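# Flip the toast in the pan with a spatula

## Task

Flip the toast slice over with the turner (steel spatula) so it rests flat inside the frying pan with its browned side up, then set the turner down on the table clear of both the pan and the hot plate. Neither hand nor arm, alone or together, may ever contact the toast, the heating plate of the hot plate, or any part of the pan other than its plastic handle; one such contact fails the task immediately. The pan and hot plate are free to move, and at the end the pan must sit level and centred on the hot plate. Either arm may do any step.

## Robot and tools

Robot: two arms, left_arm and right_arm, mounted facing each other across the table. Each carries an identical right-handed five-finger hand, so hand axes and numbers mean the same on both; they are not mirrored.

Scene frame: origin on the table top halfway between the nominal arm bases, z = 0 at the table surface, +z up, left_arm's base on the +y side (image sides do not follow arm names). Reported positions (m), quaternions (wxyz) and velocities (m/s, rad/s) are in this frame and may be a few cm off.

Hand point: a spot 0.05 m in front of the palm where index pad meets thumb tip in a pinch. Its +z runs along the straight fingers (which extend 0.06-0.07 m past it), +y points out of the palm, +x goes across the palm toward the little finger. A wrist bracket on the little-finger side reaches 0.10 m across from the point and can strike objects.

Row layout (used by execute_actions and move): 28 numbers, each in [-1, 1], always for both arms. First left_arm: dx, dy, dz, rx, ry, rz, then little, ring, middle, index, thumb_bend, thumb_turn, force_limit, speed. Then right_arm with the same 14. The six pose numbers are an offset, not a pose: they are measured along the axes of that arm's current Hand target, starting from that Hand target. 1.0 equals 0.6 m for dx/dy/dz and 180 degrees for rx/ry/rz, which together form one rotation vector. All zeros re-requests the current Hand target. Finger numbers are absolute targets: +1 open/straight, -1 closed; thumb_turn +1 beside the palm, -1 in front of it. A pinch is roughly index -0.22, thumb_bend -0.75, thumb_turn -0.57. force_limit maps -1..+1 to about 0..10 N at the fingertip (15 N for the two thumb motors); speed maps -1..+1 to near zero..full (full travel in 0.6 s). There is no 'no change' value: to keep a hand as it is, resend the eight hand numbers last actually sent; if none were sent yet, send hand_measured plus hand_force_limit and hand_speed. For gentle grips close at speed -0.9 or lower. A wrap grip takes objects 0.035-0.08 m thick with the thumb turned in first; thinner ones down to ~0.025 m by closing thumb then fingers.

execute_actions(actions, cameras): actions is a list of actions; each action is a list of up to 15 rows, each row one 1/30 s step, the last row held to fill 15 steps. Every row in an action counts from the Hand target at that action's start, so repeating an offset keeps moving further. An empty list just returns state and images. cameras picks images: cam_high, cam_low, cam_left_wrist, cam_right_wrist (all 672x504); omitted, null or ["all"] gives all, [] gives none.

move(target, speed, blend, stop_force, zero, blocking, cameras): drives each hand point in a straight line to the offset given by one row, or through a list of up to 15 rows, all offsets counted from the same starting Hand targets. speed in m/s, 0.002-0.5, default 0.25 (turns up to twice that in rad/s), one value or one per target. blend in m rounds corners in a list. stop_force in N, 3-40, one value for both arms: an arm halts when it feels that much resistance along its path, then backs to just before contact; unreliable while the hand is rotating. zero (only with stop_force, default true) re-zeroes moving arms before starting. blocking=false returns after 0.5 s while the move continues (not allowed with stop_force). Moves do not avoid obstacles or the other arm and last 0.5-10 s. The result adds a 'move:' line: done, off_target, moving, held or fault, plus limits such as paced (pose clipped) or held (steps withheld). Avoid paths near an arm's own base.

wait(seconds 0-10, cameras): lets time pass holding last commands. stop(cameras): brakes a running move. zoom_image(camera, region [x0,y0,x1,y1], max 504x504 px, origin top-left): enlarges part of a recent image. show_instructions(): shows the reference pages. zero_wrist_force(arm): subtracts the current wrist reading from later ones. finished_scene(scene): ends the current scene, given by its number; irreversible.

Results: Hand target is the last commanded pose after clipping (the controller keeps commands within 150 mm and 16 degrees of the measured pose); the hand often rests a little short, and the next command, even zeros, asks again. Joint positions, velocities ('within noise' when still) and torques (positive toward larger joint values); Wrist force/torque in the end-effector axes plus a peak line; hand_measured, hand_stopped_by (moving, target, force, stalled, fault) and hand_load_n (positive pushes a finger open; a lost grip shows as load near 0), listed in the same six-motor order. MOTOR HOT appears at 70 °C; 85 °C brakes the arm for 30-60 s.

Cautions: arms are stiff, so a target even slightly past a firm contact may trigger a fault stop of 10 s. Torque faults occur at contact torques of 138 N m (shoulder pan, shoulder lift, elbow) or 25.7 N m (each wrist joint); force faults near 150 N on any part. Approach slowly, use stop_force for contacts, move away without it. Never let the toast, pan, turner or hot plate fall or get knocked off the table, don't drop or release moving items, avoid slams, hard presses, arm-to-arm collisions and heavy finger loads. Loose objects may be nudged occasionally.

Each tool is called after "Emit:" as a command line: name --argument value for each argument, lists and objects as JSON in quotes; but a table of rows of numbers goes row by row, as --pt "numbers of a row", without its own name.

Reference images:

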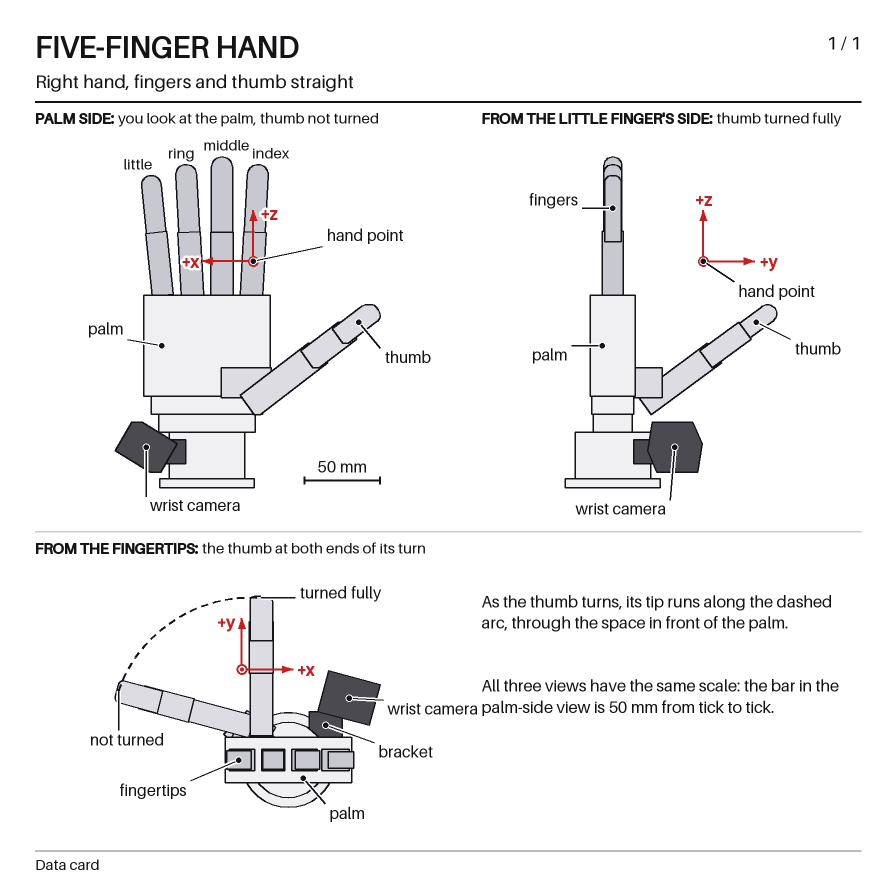

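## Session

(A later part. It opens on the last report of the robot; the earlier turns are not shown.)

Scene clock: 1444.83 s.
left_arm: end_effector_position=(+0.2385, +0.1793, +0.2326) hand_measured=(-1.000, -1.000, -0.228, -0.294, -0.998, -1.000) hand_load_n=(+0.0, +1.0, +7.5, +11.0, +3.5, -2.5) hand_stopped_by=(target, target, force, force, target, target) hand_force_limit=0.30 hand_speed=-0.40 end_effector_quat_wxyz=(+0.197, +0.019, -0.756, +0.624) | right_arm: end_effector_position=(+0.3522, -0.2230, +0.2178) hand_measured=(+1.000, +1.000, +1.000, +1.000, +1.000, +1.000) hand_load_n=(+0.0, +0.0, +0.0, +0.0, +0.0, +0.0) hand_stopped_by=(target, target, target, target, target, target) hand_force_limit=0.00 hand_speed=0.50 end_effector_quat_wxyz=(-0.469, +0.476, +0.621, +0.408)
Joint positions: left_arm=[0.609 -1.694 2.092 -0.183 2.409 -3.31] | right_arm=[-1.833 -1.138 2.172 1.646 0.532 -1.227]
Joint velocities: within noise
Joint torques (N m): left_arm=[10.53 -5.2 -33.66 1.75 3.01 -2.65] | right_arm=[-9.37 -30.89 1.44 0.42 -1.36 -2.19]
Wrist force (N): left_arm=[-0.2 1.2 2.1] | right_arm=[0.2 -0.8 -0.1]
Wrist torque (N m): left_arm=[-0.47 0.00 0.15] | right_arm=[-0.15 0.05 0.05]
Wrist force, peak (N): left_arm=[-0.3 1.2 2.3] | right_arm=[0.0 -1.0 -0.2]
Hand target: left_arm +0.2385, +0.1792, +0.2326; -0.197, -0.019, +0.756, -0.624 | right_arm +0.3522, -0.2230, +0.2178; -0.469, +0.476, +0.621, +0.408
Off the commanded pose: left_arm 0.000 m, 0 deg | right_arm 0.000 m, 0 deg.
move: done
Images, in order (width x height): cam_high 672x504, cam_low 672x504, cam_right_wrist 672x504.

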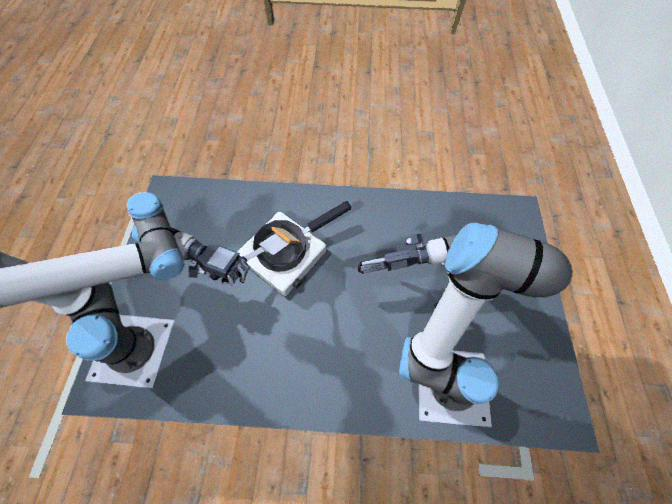

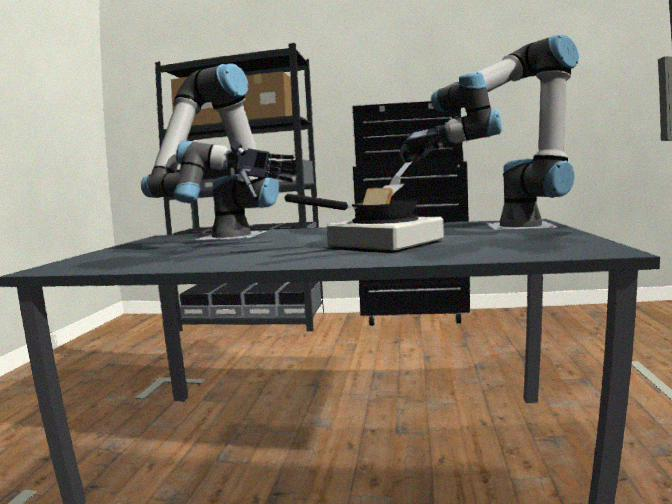

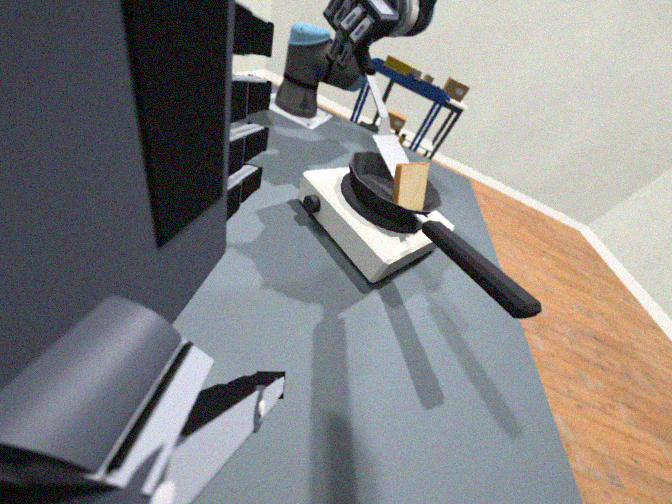

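Emit:
move --target '[-0.0267,-0.0697,0.0037,-0.0121,0.0024,-0.0427,-1,-1,-1,-1,-1,-1,0.3,-0.4,0,0,0,0,0,0,1,1,1,1,1,1,0,0.5]' --speed 0.025 --cameras '["cam_high","cam_low","cam_right_wrist"]'

Emit:
zoom_image --camera "cam_high" --region '[222, 200, 322, 280]'

Emit:
zoom_image --camera "cam_right_wrist" --region '[300, 60, 480, 240]'

Emit:
zoom_image --camera "cam_low" --region '[320, 140, 480, 260]'

Scene clock: 1454.50 s.
left_arm: end_effector_position=(+0.2641, +0.1645, +0.2663) hand_measured=(-1.000, -1.000, -0.228, -0.294, -0.998, -1.000) hand_load_n=(+0.5, +1.0, +7.0, +10.5, +3.5, -2.0) hand_stopped_by=(target, target, force, force, target, target) hand_force_limit=0.30 hand_speed=-0.40 end_effector_quat_wxyz=(+0.241, +0.064, -0.764, +0.595) | right_arm: end_effector_position=(+0.3522, -0.2230, +0.2178) hand_measured=(+1.000, +1.000, +1.000, +1.000, +1.000, +1.000) hand_load_n=(+0.0, +0.0, +0.0, +0.0, +0.0, +0.0) hand_stopped_by=(target, target, target, target, target, target) hand_force_limit=0.00 hand_speed=0.50 end_effector_quat_wxyz=(-0.469, +0.476, +0.621, +0.408)
Joint positions: left_arm=[0.671 -1.594 1.893 -0.008 2.484 -3.378] | right_arm=[-1.833 -1.138 2.172 1.646 0.532 -1.227]
Joint velocities: within noise
Joint torques (N m): left_arm=[9.65 -11.06 -34.01 2.26 3.24 -2.72] | right_arm=[-9.14 -31.9 1.56 0.48 -1.31 -2.12]
Wrist force (N): left_arm=[-0.7 0.6 2.3] | right_arm=[0.0 -0.7 0.1]
Wrist torque (N m): left_arm=[-0.49 0.03 0.14] | right_arm=[-0.15 0.07 0.05]
Wrist force, peak (N): left_arm=[-0.2 0.9 2.7] | right_arm=[0.0 -1.1 -0.1]
Hand target: left_arm +0.2642, +0.1645, +0.2663; -0.241, -0.064, +0.764, -0.595 | right_arm +0.3522, -0.2230, +0.2178; -0.469, +0.476, +0.621, +0.408
Off the commanded pose: left_arm 0.000 m, 0 deg | right_arm 0.000 m, 0 deg.
move: done
Images, in order (width x height): cam_high 672x504, cam_low 672x504, cam_right_wrist 672x504.

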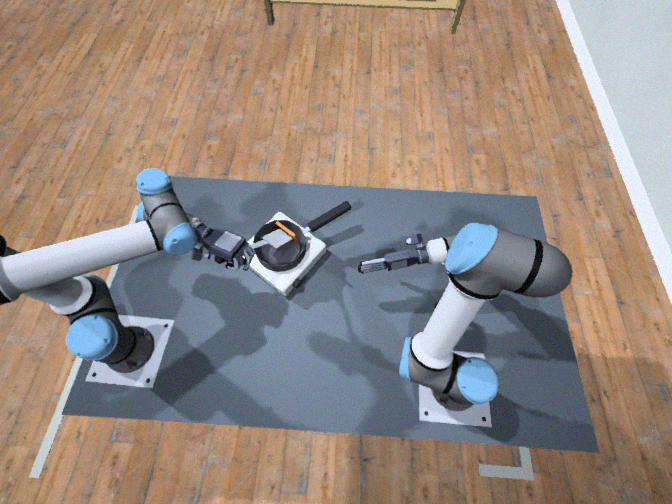

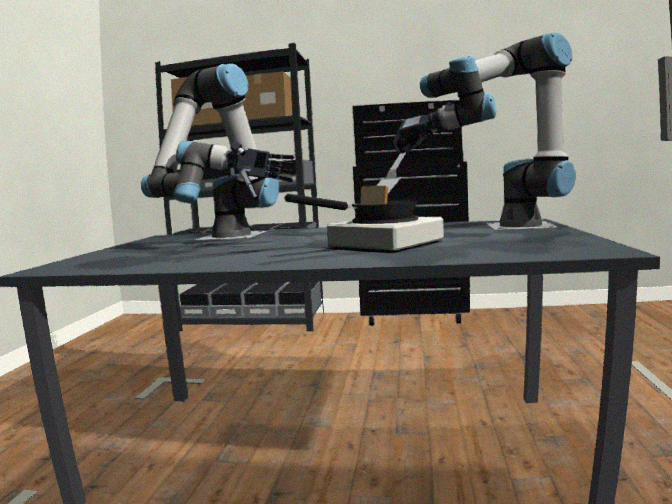

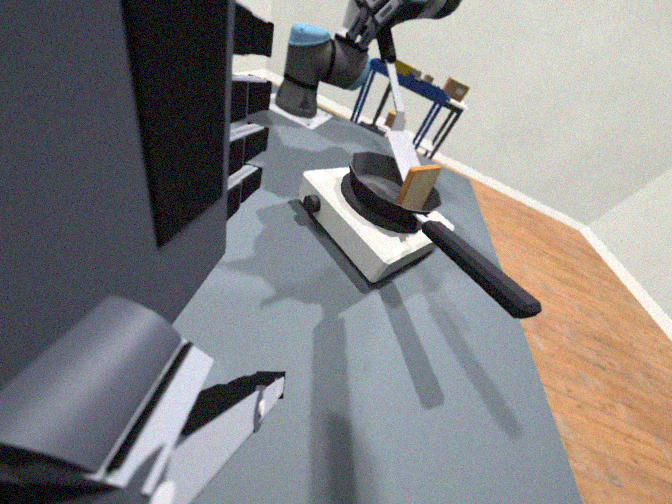

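Scaled by 5.040.

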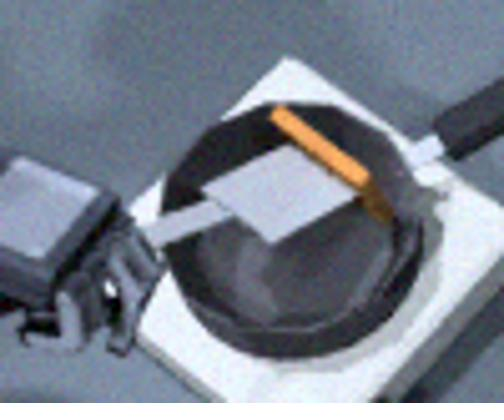

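Scaled by 2.800.

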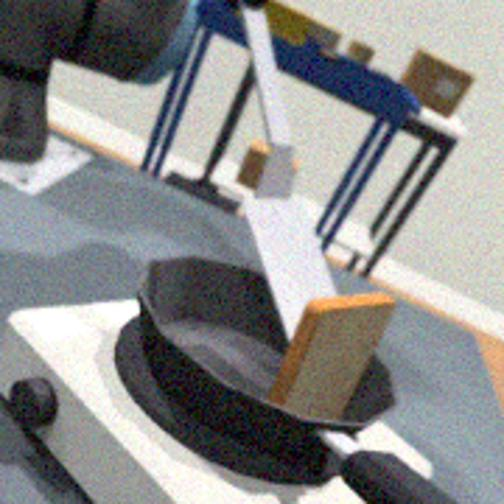

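Scaled by 3.150.

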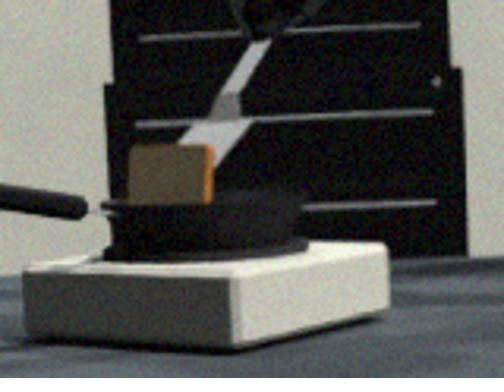

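Emit:
move --target '[-0.0355,-0.0198,0.0090,0,0,0,-1,-1,-1,-1,-1,-1,0.3,-0.4,0,0,0,0,0,0,1,1,1,1,1,1,0,0.5]' --speed 0.02 --stop_force 8 --cameras '["cam_high","cam_low","cam_right_wrist"]'

Emit:
zoom_image --camera "cam_high" --region '[222, 200, 322, 280]'

Emit:
zoom_image --camera "cam_right_wrist" --region '[300, 60, 480, 240]'

Emit:
zoom_image --camera "cam_low" --region '[320, 140, 480, 260]'

Scene clock: 1463.10 s.
left_arm: end_effector_position=(+0.2858, +0.1520, +0.2664) hand_measured=(-1.000, -1.000, -0.228, -0.294, -0.998, -1.000) hand_load_n=(+0.5, +1.0, +7.5, +11.0, +3.5, -2.5) hand_stopped_by=(target, target, force, force, target, target) hand_force_limit=0.30 hand_speed=-0.40 end_effector_quat_wxyz=(+0.241, +0.064, -0.764, +0.595) | right_arm: end_effector_position=(+0.3522, -0.2230, +0.2178) hand_measured=(+1.000, +1.000, +1.000, +1.000, +1.000, +1.000) hand_load_n=(+0.0, +0.0, +0.0, +0.0, +0.0, +0.0) hand_stopped_by=(target, target, target, target, target, target) hand_force_limit=0.00 hand_speed=0.50 end_effector_quat_wxyz=(-0.469, +0.476, +0.621, +0.408)
Joint positions: left_arm=[0.699 -1.529 1.827 0.003 2.511 -3.364] | right_arm=[-1.833 -1.138 2.172 1.646 0.532 -1.227]
Joint velocities: within noise
Joint torques (N m): left_arm=[10.22 -12.31 -34.5 2.06 3.27 2.61] | right_arm=[-9.35 -31.91 1.51 0.38 -1.32 -2.06]
Wrist force (N): left_arm=[-0.4 1.0 2.1] | right_arm=[0.1 -0.6 -0.1]
Wrist torque (N m): left_arm=[-0.44 0.00 0.19] | right_arm=[-0.13 0.06 0.05]
Wrist force, peak (N): left_arm=[-0.5 1.1 2.4] | right_arm=[0.0 -1.1 0.1]
Hand target: left_arm +0.2858, +0.1520, +0.2664; -0.241, -0.064, +0.764, -0.595 | right_arm +0.3522, -0.2230, +0.2178; -0.469, +0.476, +0.621, +0.408
Off the commanded pose: left_arm 0.000 m, 0 deg | right_arm 0.000 m, 0 deg.
move: done
Images, in order (width x height): cam_high 672x504, cam_low 672x504, cam_right_wrist 672x504.

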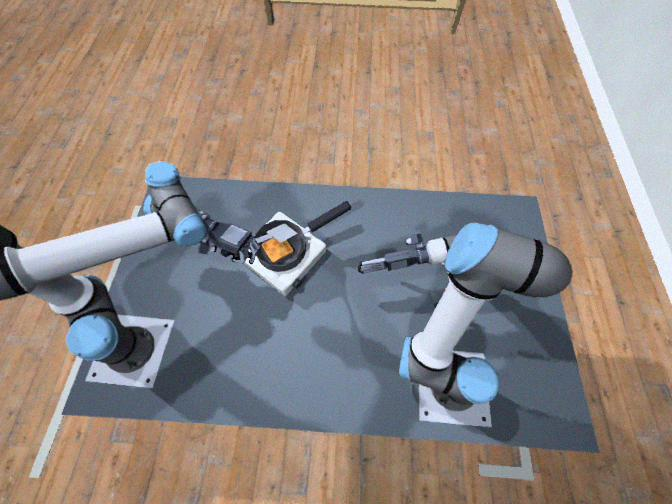

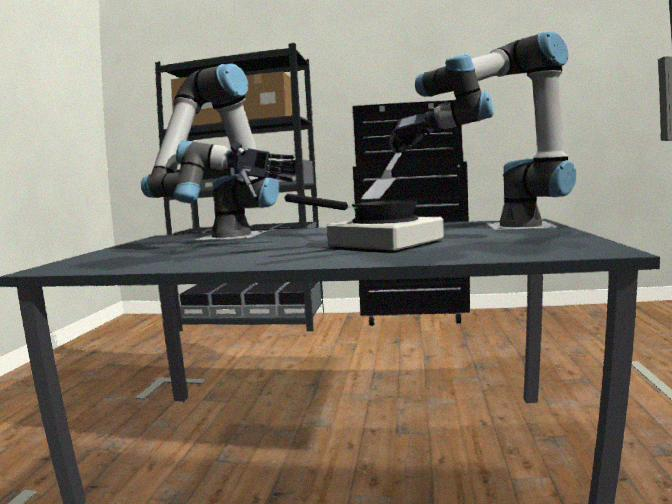

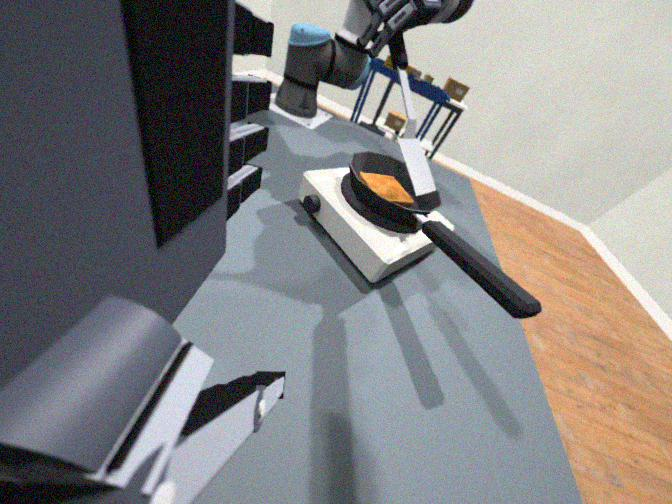

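Scaled by 5.040.

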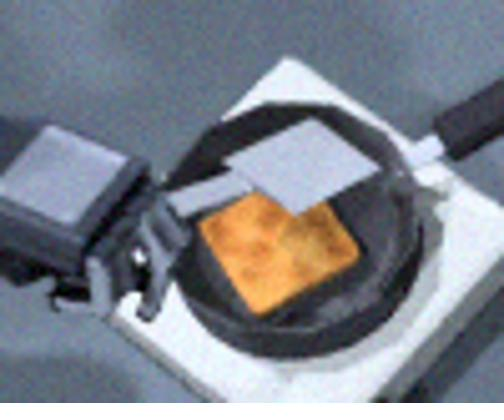

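Scaled by 2.800.

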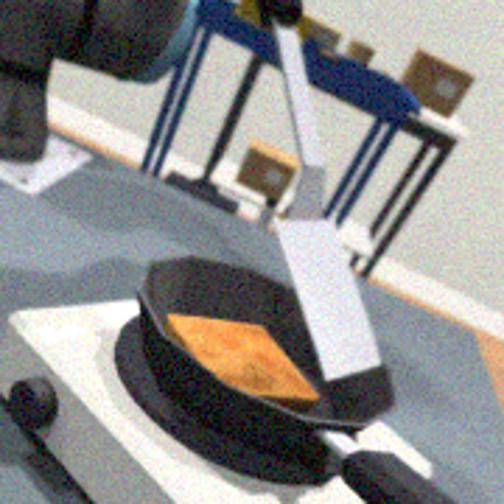

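Scaled by 3.150.

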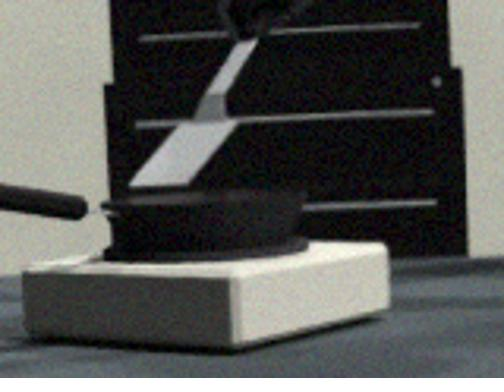

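Emit:
move --pt "0.0593 -0.1171 -0.0234 0 0 0 -1 -1 -1 -1 -1 -1 0.3 -0.4 0 0 0 0 0 0 1 1 1 1 1 1 0 0.5" --speed 0.08

Emit:
zoom_image --camera "cam_high" --region '[222, 200, 322, 280]'

Emit:
zoom_image --camera "cam_right_wrist" --region '[300, 60, 480, 240]'

Scene clock: 1484.60 s.
left_arm: end_effector_position=(+0.2858, +0.1521, +0.3464) hand_measured=(-1.000, -1.000, -0.228, -0.294, -0.998, -1.000) hand_load_n=(+0.0, +1.0, +7.5, +11.0, +3.5, -2.0) hand_stopped_by=(target, target, force, force, target, target) hand_force_limit=0.30 hand_speed=-0.40 end_effector_quat_wxyz=(+0.241, +0.064, -0.764, +0.595) | right_arm: end_effector_position=(+0.3522, -0.2230, +0.2178) hand_measured=(+1.000, +1.000, +1.000, +1.000, +1.000, +1.000) hand_load_n=(+0.0, +0.0, +0.0, +0.0, +0.0, +0.0) hand_stopped_by=(target, target, target, target, target, target) hand_force_limit=0.00 hand_speed=0.50 end_effector_quat_wxyz=(-0.469, +0.476, +0.621, +0.408)
Joint positions: left_arm=[0.699 -1.566 1.657 0.21 2.511 -3.364] | right_arm=[-1.833 -1.138 2.172 1.646 0.532 -1.227]
Joint velocities: within noise
Joint torques (N m): left_arm=[4.08 -12.94 -35.36 1.95 -0.52 2.59] | right_arm=[-8.47 -32.62 1.84 0.38 -1.32 -2.09]
Wrist force (N): left_arm=[-0.4 1.0 1.8] | right_arm=[0.0 -1.0 -0.1]
Wrist torque (N m): left_arm=[-0.39 0.01 0.17] | right_arm=[-0.19 0.07 0.03]
Wrist force, peak (N): left_arm=[-0.5 1.7 2.2] | right_arm=[0.0 -1.0 -0.1]
Hand target: left_arm +0.2858, +0.1521, +0.3464; -0.241, -0.064, +0.764, -0.595 | right_arm +0.3522, -0.2230, +0.2178; -0.469, +0.476, +0.621, +0.408
Off the commanded pose: left_arm 0.000 m, 0 deg | right_arm 0.000 m, 0 deg.
move: done

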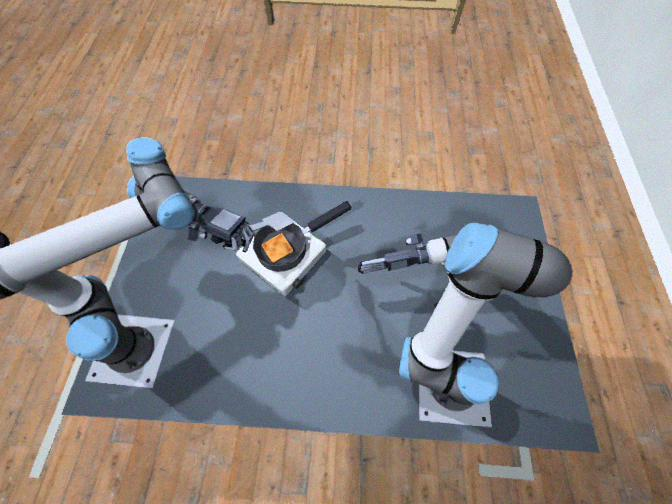

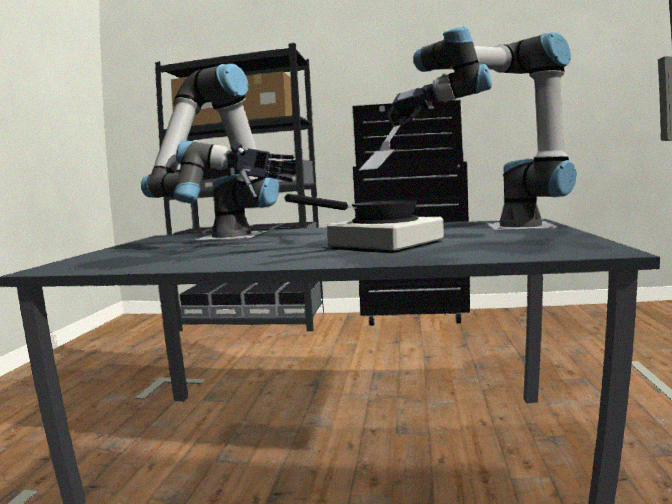

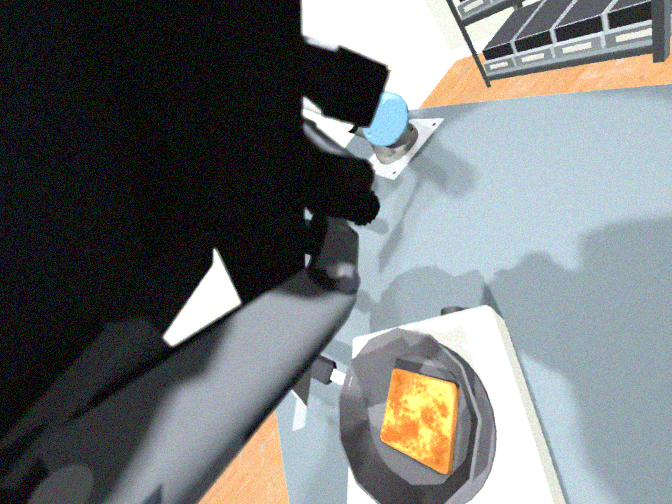

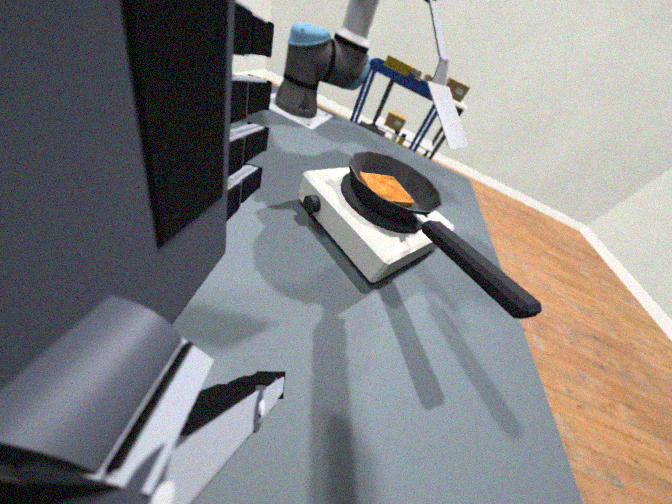

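Scaled by 5.040.

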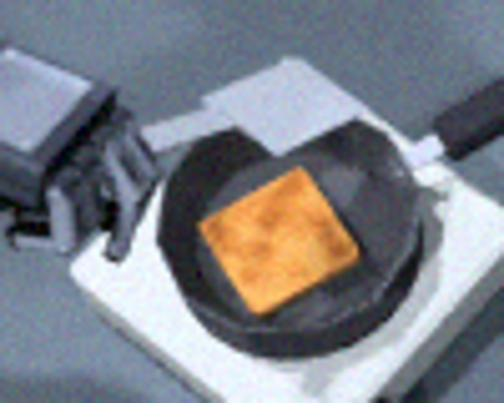

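Scaled by 2.800.

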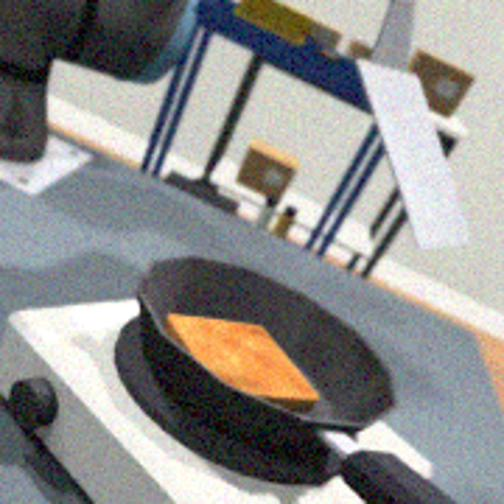

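Emit:
move --target '[0.3028,0.0888,0.3217,0,0,0,-1,-1,-1,-1,-1,-1,0.3,-0.4,0,0,0,0,0,0,1,1,1,1,1,1,0,0.5]' --speed 0.12

Scene clock: 1492.23 s.
left_arm: end_effector_position=(+0.0498, +0.0202, +0.3465) hand_measured=(-1.000, -1.000, -0.228, -0.294, -0.998, -1.000) hand_load_n=(+0.0, +2.0, +7.5, +11.0, +3.5, -2.5) hand_stopped_by=(target, target, force, force, target, target) hand_force_limit=0.30 hand_speed=-0.40 end_effector_quat_wxyz=(+0.241, +0.064, -0.764, +0.595) | right_arm: end_effector_position=(+0.3522, -0.2230, +0.2178) hand_measured=(+1.000, +1.000, +1.000, +1.000, +1.000, +1.000) hand_load_n=(+0.0, +0.0, +0.0, +0.0, +0.0, +0.5) hand_stopped_by=(target, target, target, target, target, target) hand_force_limit=0.00 hand_speed=0.50 end_effector_quat_wxyz=(-0.469, +0.476, +0.621, +0.408)
Joint positions: left_arm=[-0.087 -1.69 1.765 0.103 1.745 -3.579] | right_arm=[-1.833 -1.138 2.172 1.646 0.532 -1.227]
Joint velocities: within noise
Joint torques (N m): left_arm=[-10.07 -6.69 -36.03 -3.85 -2.8 -2.77] | right_arm=[-8.9 -32.79 1.78 0.45 -1.24 -2.09]
Wrist force (N): left_arm=[-0.4 1.4 1.9] | right_arm=[0.2 -0.7 -0.2]
Wrist torque (N m): left_arm=[-0.38 -0.03 0.20] | right_arm=[-0.14 0.05 0.05]
Wrist force, peak (N): left_arm=[0.2 1.4 2.3] | right_arm=[-0.2 -1.2 0.0]
Hand target: left_arm +0.0497, +0.0202, +0.3465; -0.241, -0.064, +0.764, -0.595 | right_arm +0.3522, -0.2230, +0.2178; -0.469, +0.476, +0.621, +0.408
Off the commanded pose: left_arm 0.000 m, 0 deg | right_arm 0.000 m, 0 deg.
move: done

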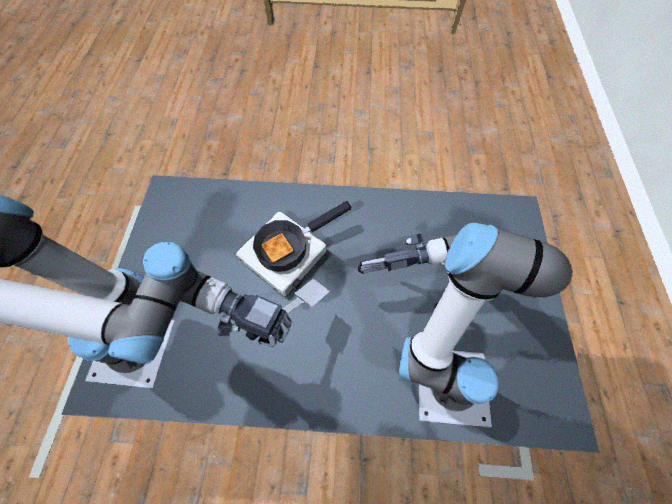

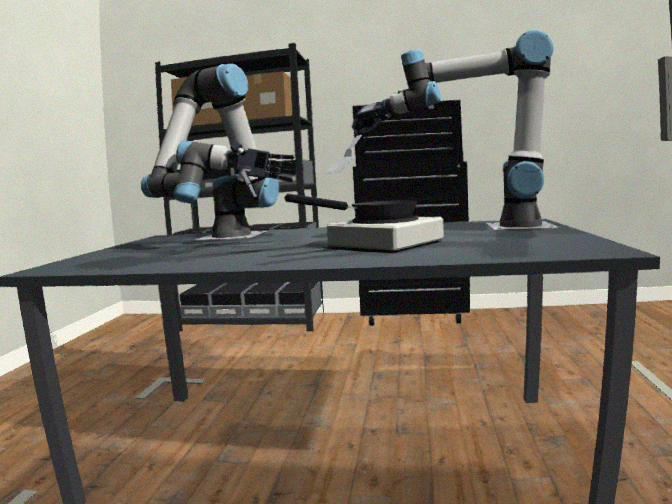

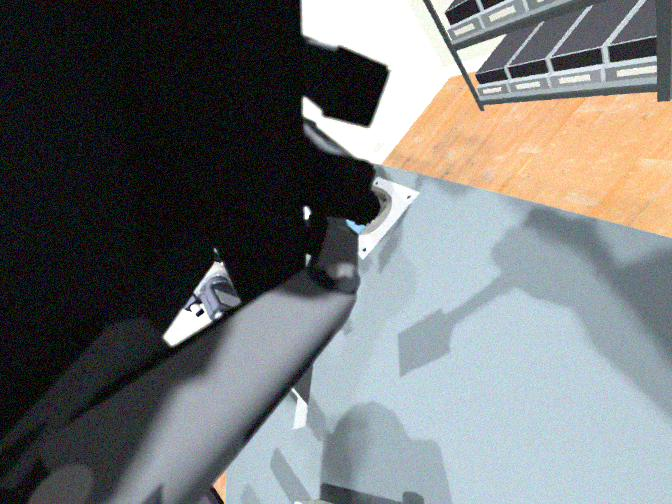

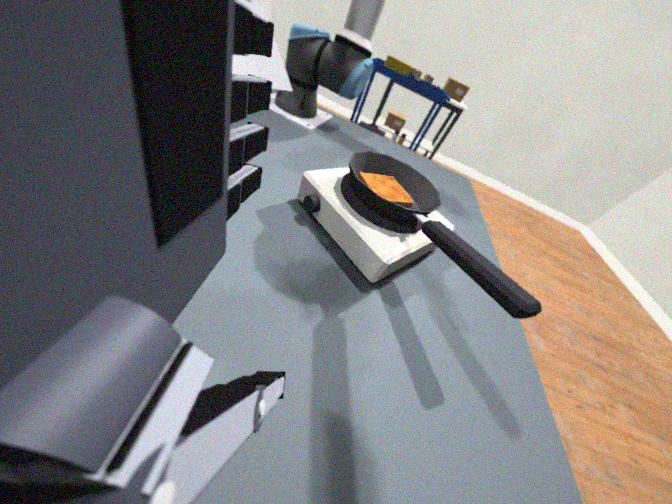

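Emit:
move --target '[-0.2015,0.4137,0.1728,0.0426,-0.0083,0.1494,-1,-1,-1,-1,-1,-1,0.3,-0.4,0,0,0,0,0,0,1,1,1,1,1,1,0,0.5]' --speed 0.12

Emit:
zoom_image --camera "cam_high" --region '[200, 240, 380, 380]'

Emit:
zoom_image --camera "cam_low" --region '[320, 60, 560, 260]'

Scene clock: 1500.70 s.
left_arm: end_effector_position=(+0.0298, -0.0300, +0.0566) hand_measured=(-1.000, -1.000, -0.228, -0.294, -0.998, -1.000) hand_load_n=(+0.0, +1.5, +7.5, +10.5, +3.5, -2.5) hand_stopped_by=(target, target, force, force, target, target) hand_force_limit=0.30 hand_speed=-0.40 end_effector_quat_wxyz=(-0.082, +0.092, +0.720, -0.683) | right_arm: end_effector_position=(+0.3522, -0.2230, +0.2178) hand_measured=(+1.000, +1.000, +1.000, +1.000, +1.000, +1.000) hand_load_n=(+0.0, +0.0, +0.0, +0.0, +0.0, +0.0) hand_stopped_by=(target, target, target, target, target, target) hand_force_limit=0.00 hand_speed=0.50 end_effector_quat_wxyz=(-0.469, +0.476, +0.621, +0.408)
Joint positions: left_arm=[-0.246 -1.233 2.254 -0.968 1.532 -3.135] | right_arm=[-1.833 -1.138 2.172 1.646 0.532 -1.227]
Joint velocities: within noise
Joint torques (N m): left_arm=[-8.24 -16.76 -0.81 -4.4 -2.96 2.74] | right_arm=[-9.07 -33.09 1.85 0.44 -1.28 -2.14]
Wrist force (N): left_arm=[-0.5 0.7 2.4] | right_arm=[-0.2 -0.8 -0.1]
Wrist torque (N m): left_arm=[-0.63 0.13 -0.01] | right_arm=[-0.15 0.10 0.04]
Wrist force, peak (N): left_arm=[-0.4 1.5 2.4] | right_arm=[0.2 -1.1 0.1]
Hand target: left_arm +0.0298, -0.0300, +0.0566; -0.082, +0.092, +0.720, -0.683 | right_arm +0.3522, -0.2230, +0.2178; -0.469, +0.476, +0.621, +0.408
Off the commanded pose: left_arm 0.000 m, 0 deg | right_arm 0.000 m, 0 deg.
move: done

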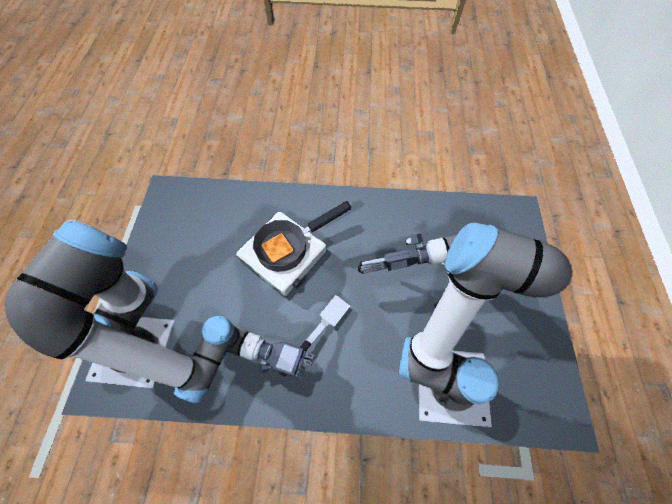

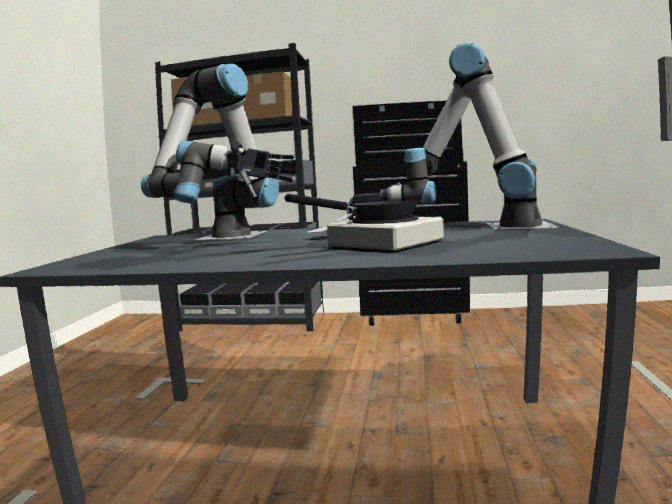

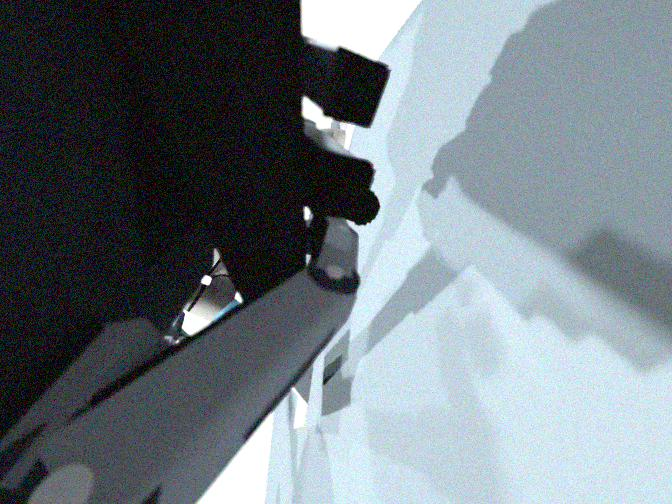

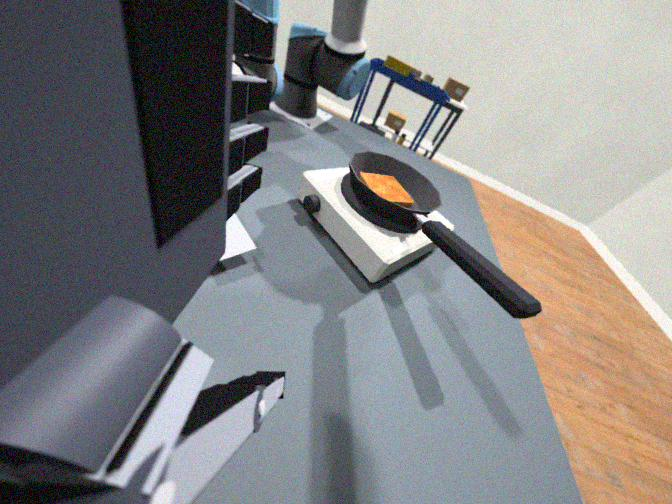

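Scaled by 2.800.

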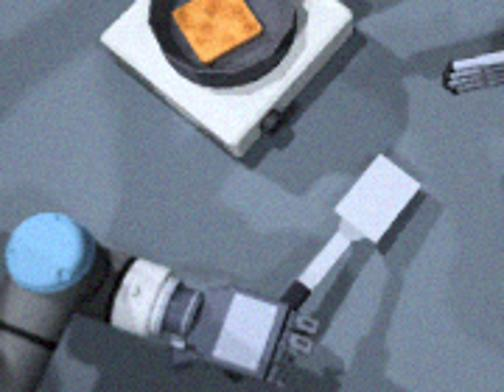

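Scaled by 2.100.

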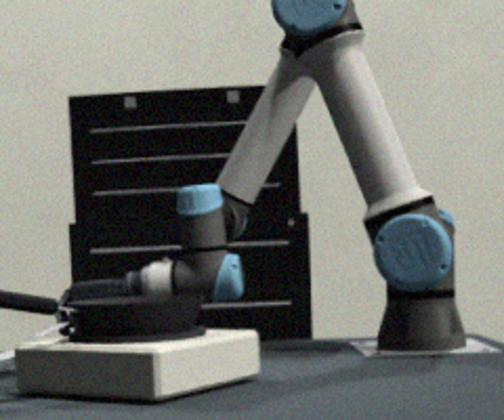

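Emit:
move --target '[0.0003,0.0400,0.0021,0,0,0,-1,-1,-1,-1,-1,-1,0.3,-0.4,0,0,0,0,0,0,1,1,1,1,1,1,0,0.5]' --speed 0.02 --stop_force 5 --cameras '["cam_high","cam_right_wrist","cam_left_wrist"]'

Emit:
zoom_image --camera "cam_high" --region '[240, 270, 380, 380]'

Scene clock: 1508.07 s.
left_arm: end_effector_position=(+0.0298, -0.0300, +0.0325) hand_measured=(-1.000, -1.000, -0.228, -0.294, -0.998, -1.000) hand_load_n=(+0.0, +2.0, +7.5, +11.0, +3.5, -2.5) hand_stopped_by=(target, target, force, force, target, target) hand_force_limit=0.30 hand_speed=-0.40 end_effector_quat_wxyz=(-0.082, +0.092, +0.720, -0.683) | right_arm: end_effector_position=(+0.3522, -0.2230, +0.2178) hand_measured=(+1.000, +1.000, +1.000, +1.000, +1.000, +1.000) hand_load_n=(+0.0, +0.0, +0.0, +0.0, +0.0, +0.0) hand_stopped_by=(target, target, target, target, target, target) hand_force_limit=0.00 hand_speed=0.50 end_effector_quat_wxyz=(-0.469, +0.476, +0.621, +0.408)
Joint positions: left_arm=[-0.246 -1.169 2.264 -1.042 1.532 -3.135] | right_arm=[-1.833 -1.138 2.172 1.646 0.532 -1.227]
Joint velocities: within noise
Joint torques (N m): left_arm=[8.43 -18.13 0.84 -4.29 2.05 1.94] | right_arm=[-9.11 -33.64 1.67 0.41 -1.23 -1.99]
Wrist force (N): left_arm=[-0.3 0.8 2.3] | right_arm=[0.1 -0.8 -0.2]
Wrist torque (N m): left_arm=[-0.63 0.09 -0.02] | right_arm=[-0.16 0.06 0.05]
Wrist force, peak (N): left_arm=[-0.5 1.3 2.4] | right_arm=[0.0 -1.0 0.0]
Hand target: left_arm +0.0298, -0.0300, +0.0325; -0.082, +0.092, +0.720, -0.683 | right_arm +0.3522, -0.2230, +0.2178; -0.469, +0.476, +0.621, +0.408
Off the commanded pose: left_arm 0.000 m, 0 deg | right_arm 0.000 m, 0 deg.
move: done
Images, in order (width x height): cam_high 672x504, cam_left_wrist 672x504, cam_right_wrist 672x504.

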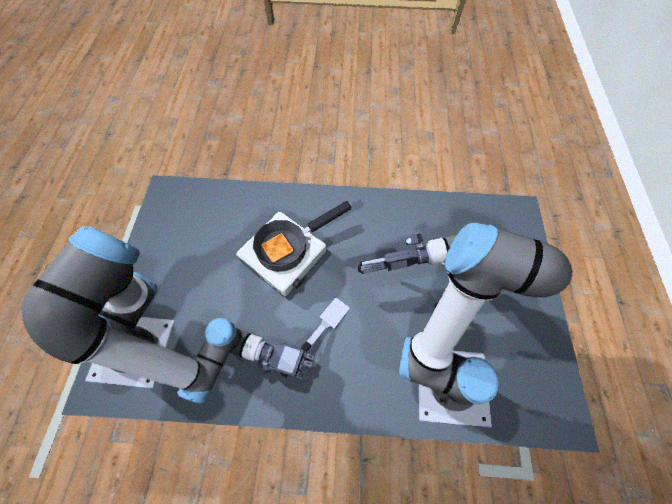

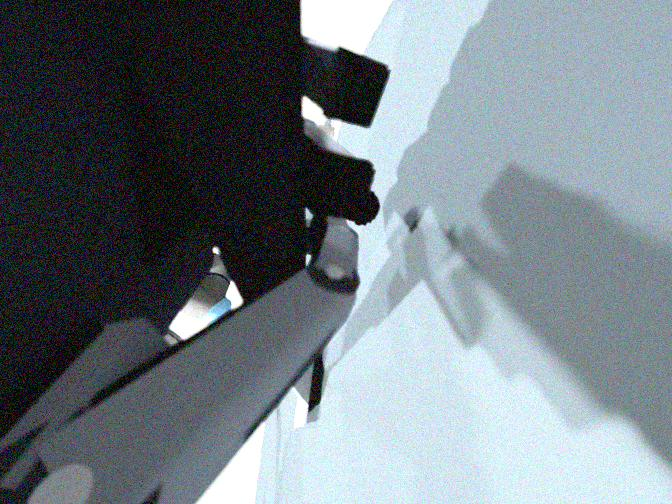

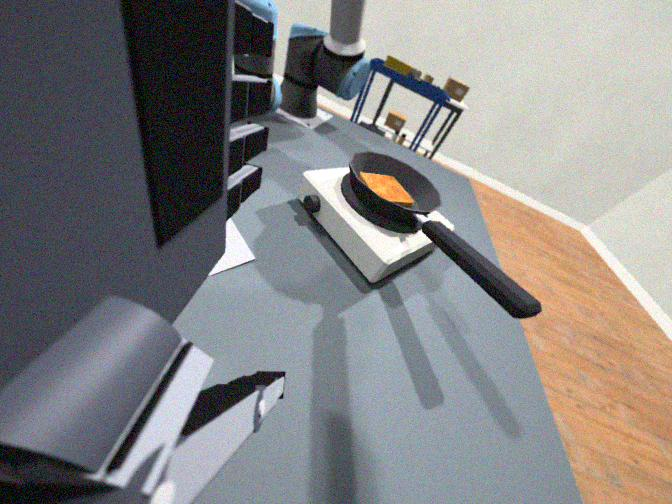

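Scaled by 3.600.

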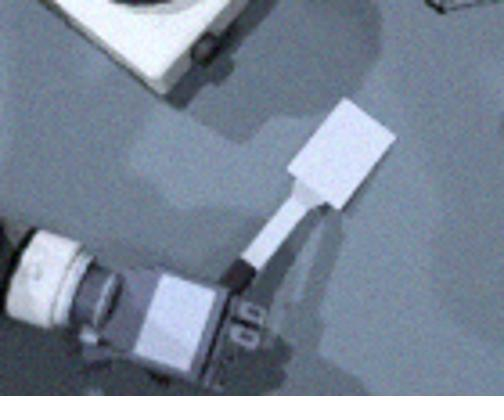

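Emit:
move --target '[0.0001,0.0200,0.0010,0,0,0,-1,-1,-1,-1,-1,-1,0.3,-0.4,0,0,0,0,0,0,1,1,1,1,1,1,0,0.5]' --speed 0.01 --stop_force 4 --cameras '["cam_high","cam_left_wrist"]'

Emit:
zoom_image --camera "cam_high" --region '[240, 270, 380, 380]'

Scene clock: 1512.97 s.
left_arm: end_effector_position=(+0.0299, -0.0300, +0.0205) hand_measured=(-1.000, -1.000, -0.228, -0.294, -0.998, -1.000) hand_load_n=(+0.0, +0.0, +7.5, +11.0, +3.5, -3.0) hand_stopped_by=(target, target, force, force, target, target) hand_force_limit=0.30 hand_speed=-0.40 end_effector_quat_wxyz=(-0.082, +0.092, +0.720, -0.683) | right_arm: end_effector_position=(+0.3522, -0.2230, +0.2178) hand_measured=(+1.000, +1.000, +1.000, +1.000, +1.000, +1.000) hand_load_n=(+0.0, +0.0, +0.0, +0.0, +0.0, +0.0) hand_stopped_by=(target, target, target, target, target, target) hand_force_limit=0.00 hand_speed=0.50 end_effector_quat_wxyz=(-0.469, +0.476, +0.621, +0.408)
Joint positions: left_arm=[-0.246 -1.136 2.268 -1.079 1.532 -3.135] | right_arm=[-1.833 -1.138 2.172 1.646 0.532 -1.227]
Joint velocities: within noise
Joint torques (N m): left_arm=[10.45 -18.81 1.78 -4.03 2.63 2.19] | right_arm=[-9.06 -34.09 1.73 0.47 -1.28 -1.94]
Wrist force (N): left_arm=[0.3 0.4 1.9] | right_arm=[0.0 -0.5 -0.1]
Wrist torque (N m): left_arm=[-0.50 0.03 0.20] | right_arm=[-0.12 0.08 0.04]
Wrist force, peak (N): left_arm=[-0.4 1.0 2.6] | right_arm=[0.1 -1.2 -0.1]
Hand target: left_arm +0.0299, -0.0300, +0.0205; -0.082, +0.092, +0.720, -0.683 | right_arm +0.3522, -0.2230, +0.2178; -0.469, +0.476, +0.621, +0.408
Off the commanded pose: left_arm 0.000 m, 0 deg | right_arm 0.000 m, 0 deg.
move: done
Images, in order (width x height): cam_high 672x504, cam_left_wrist 672x504.

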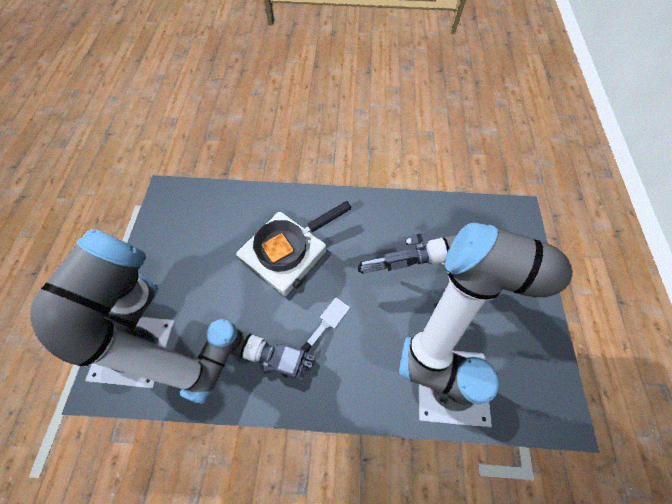

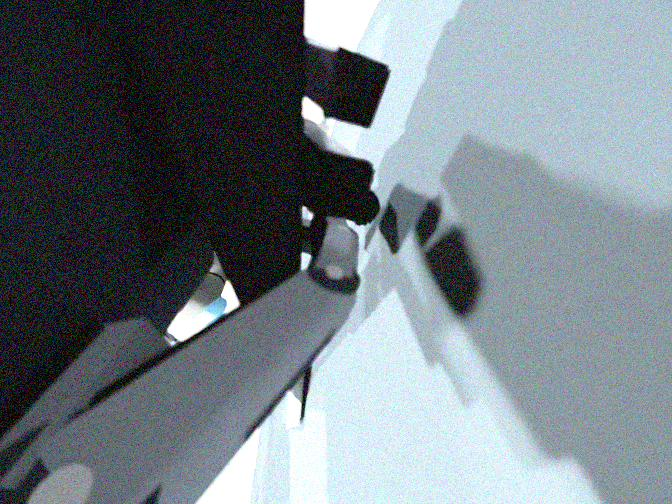

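Scaled by 3.600.

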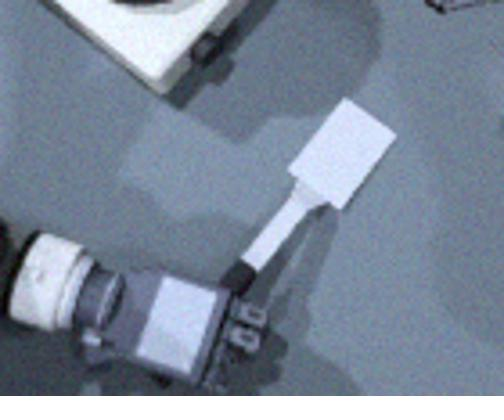

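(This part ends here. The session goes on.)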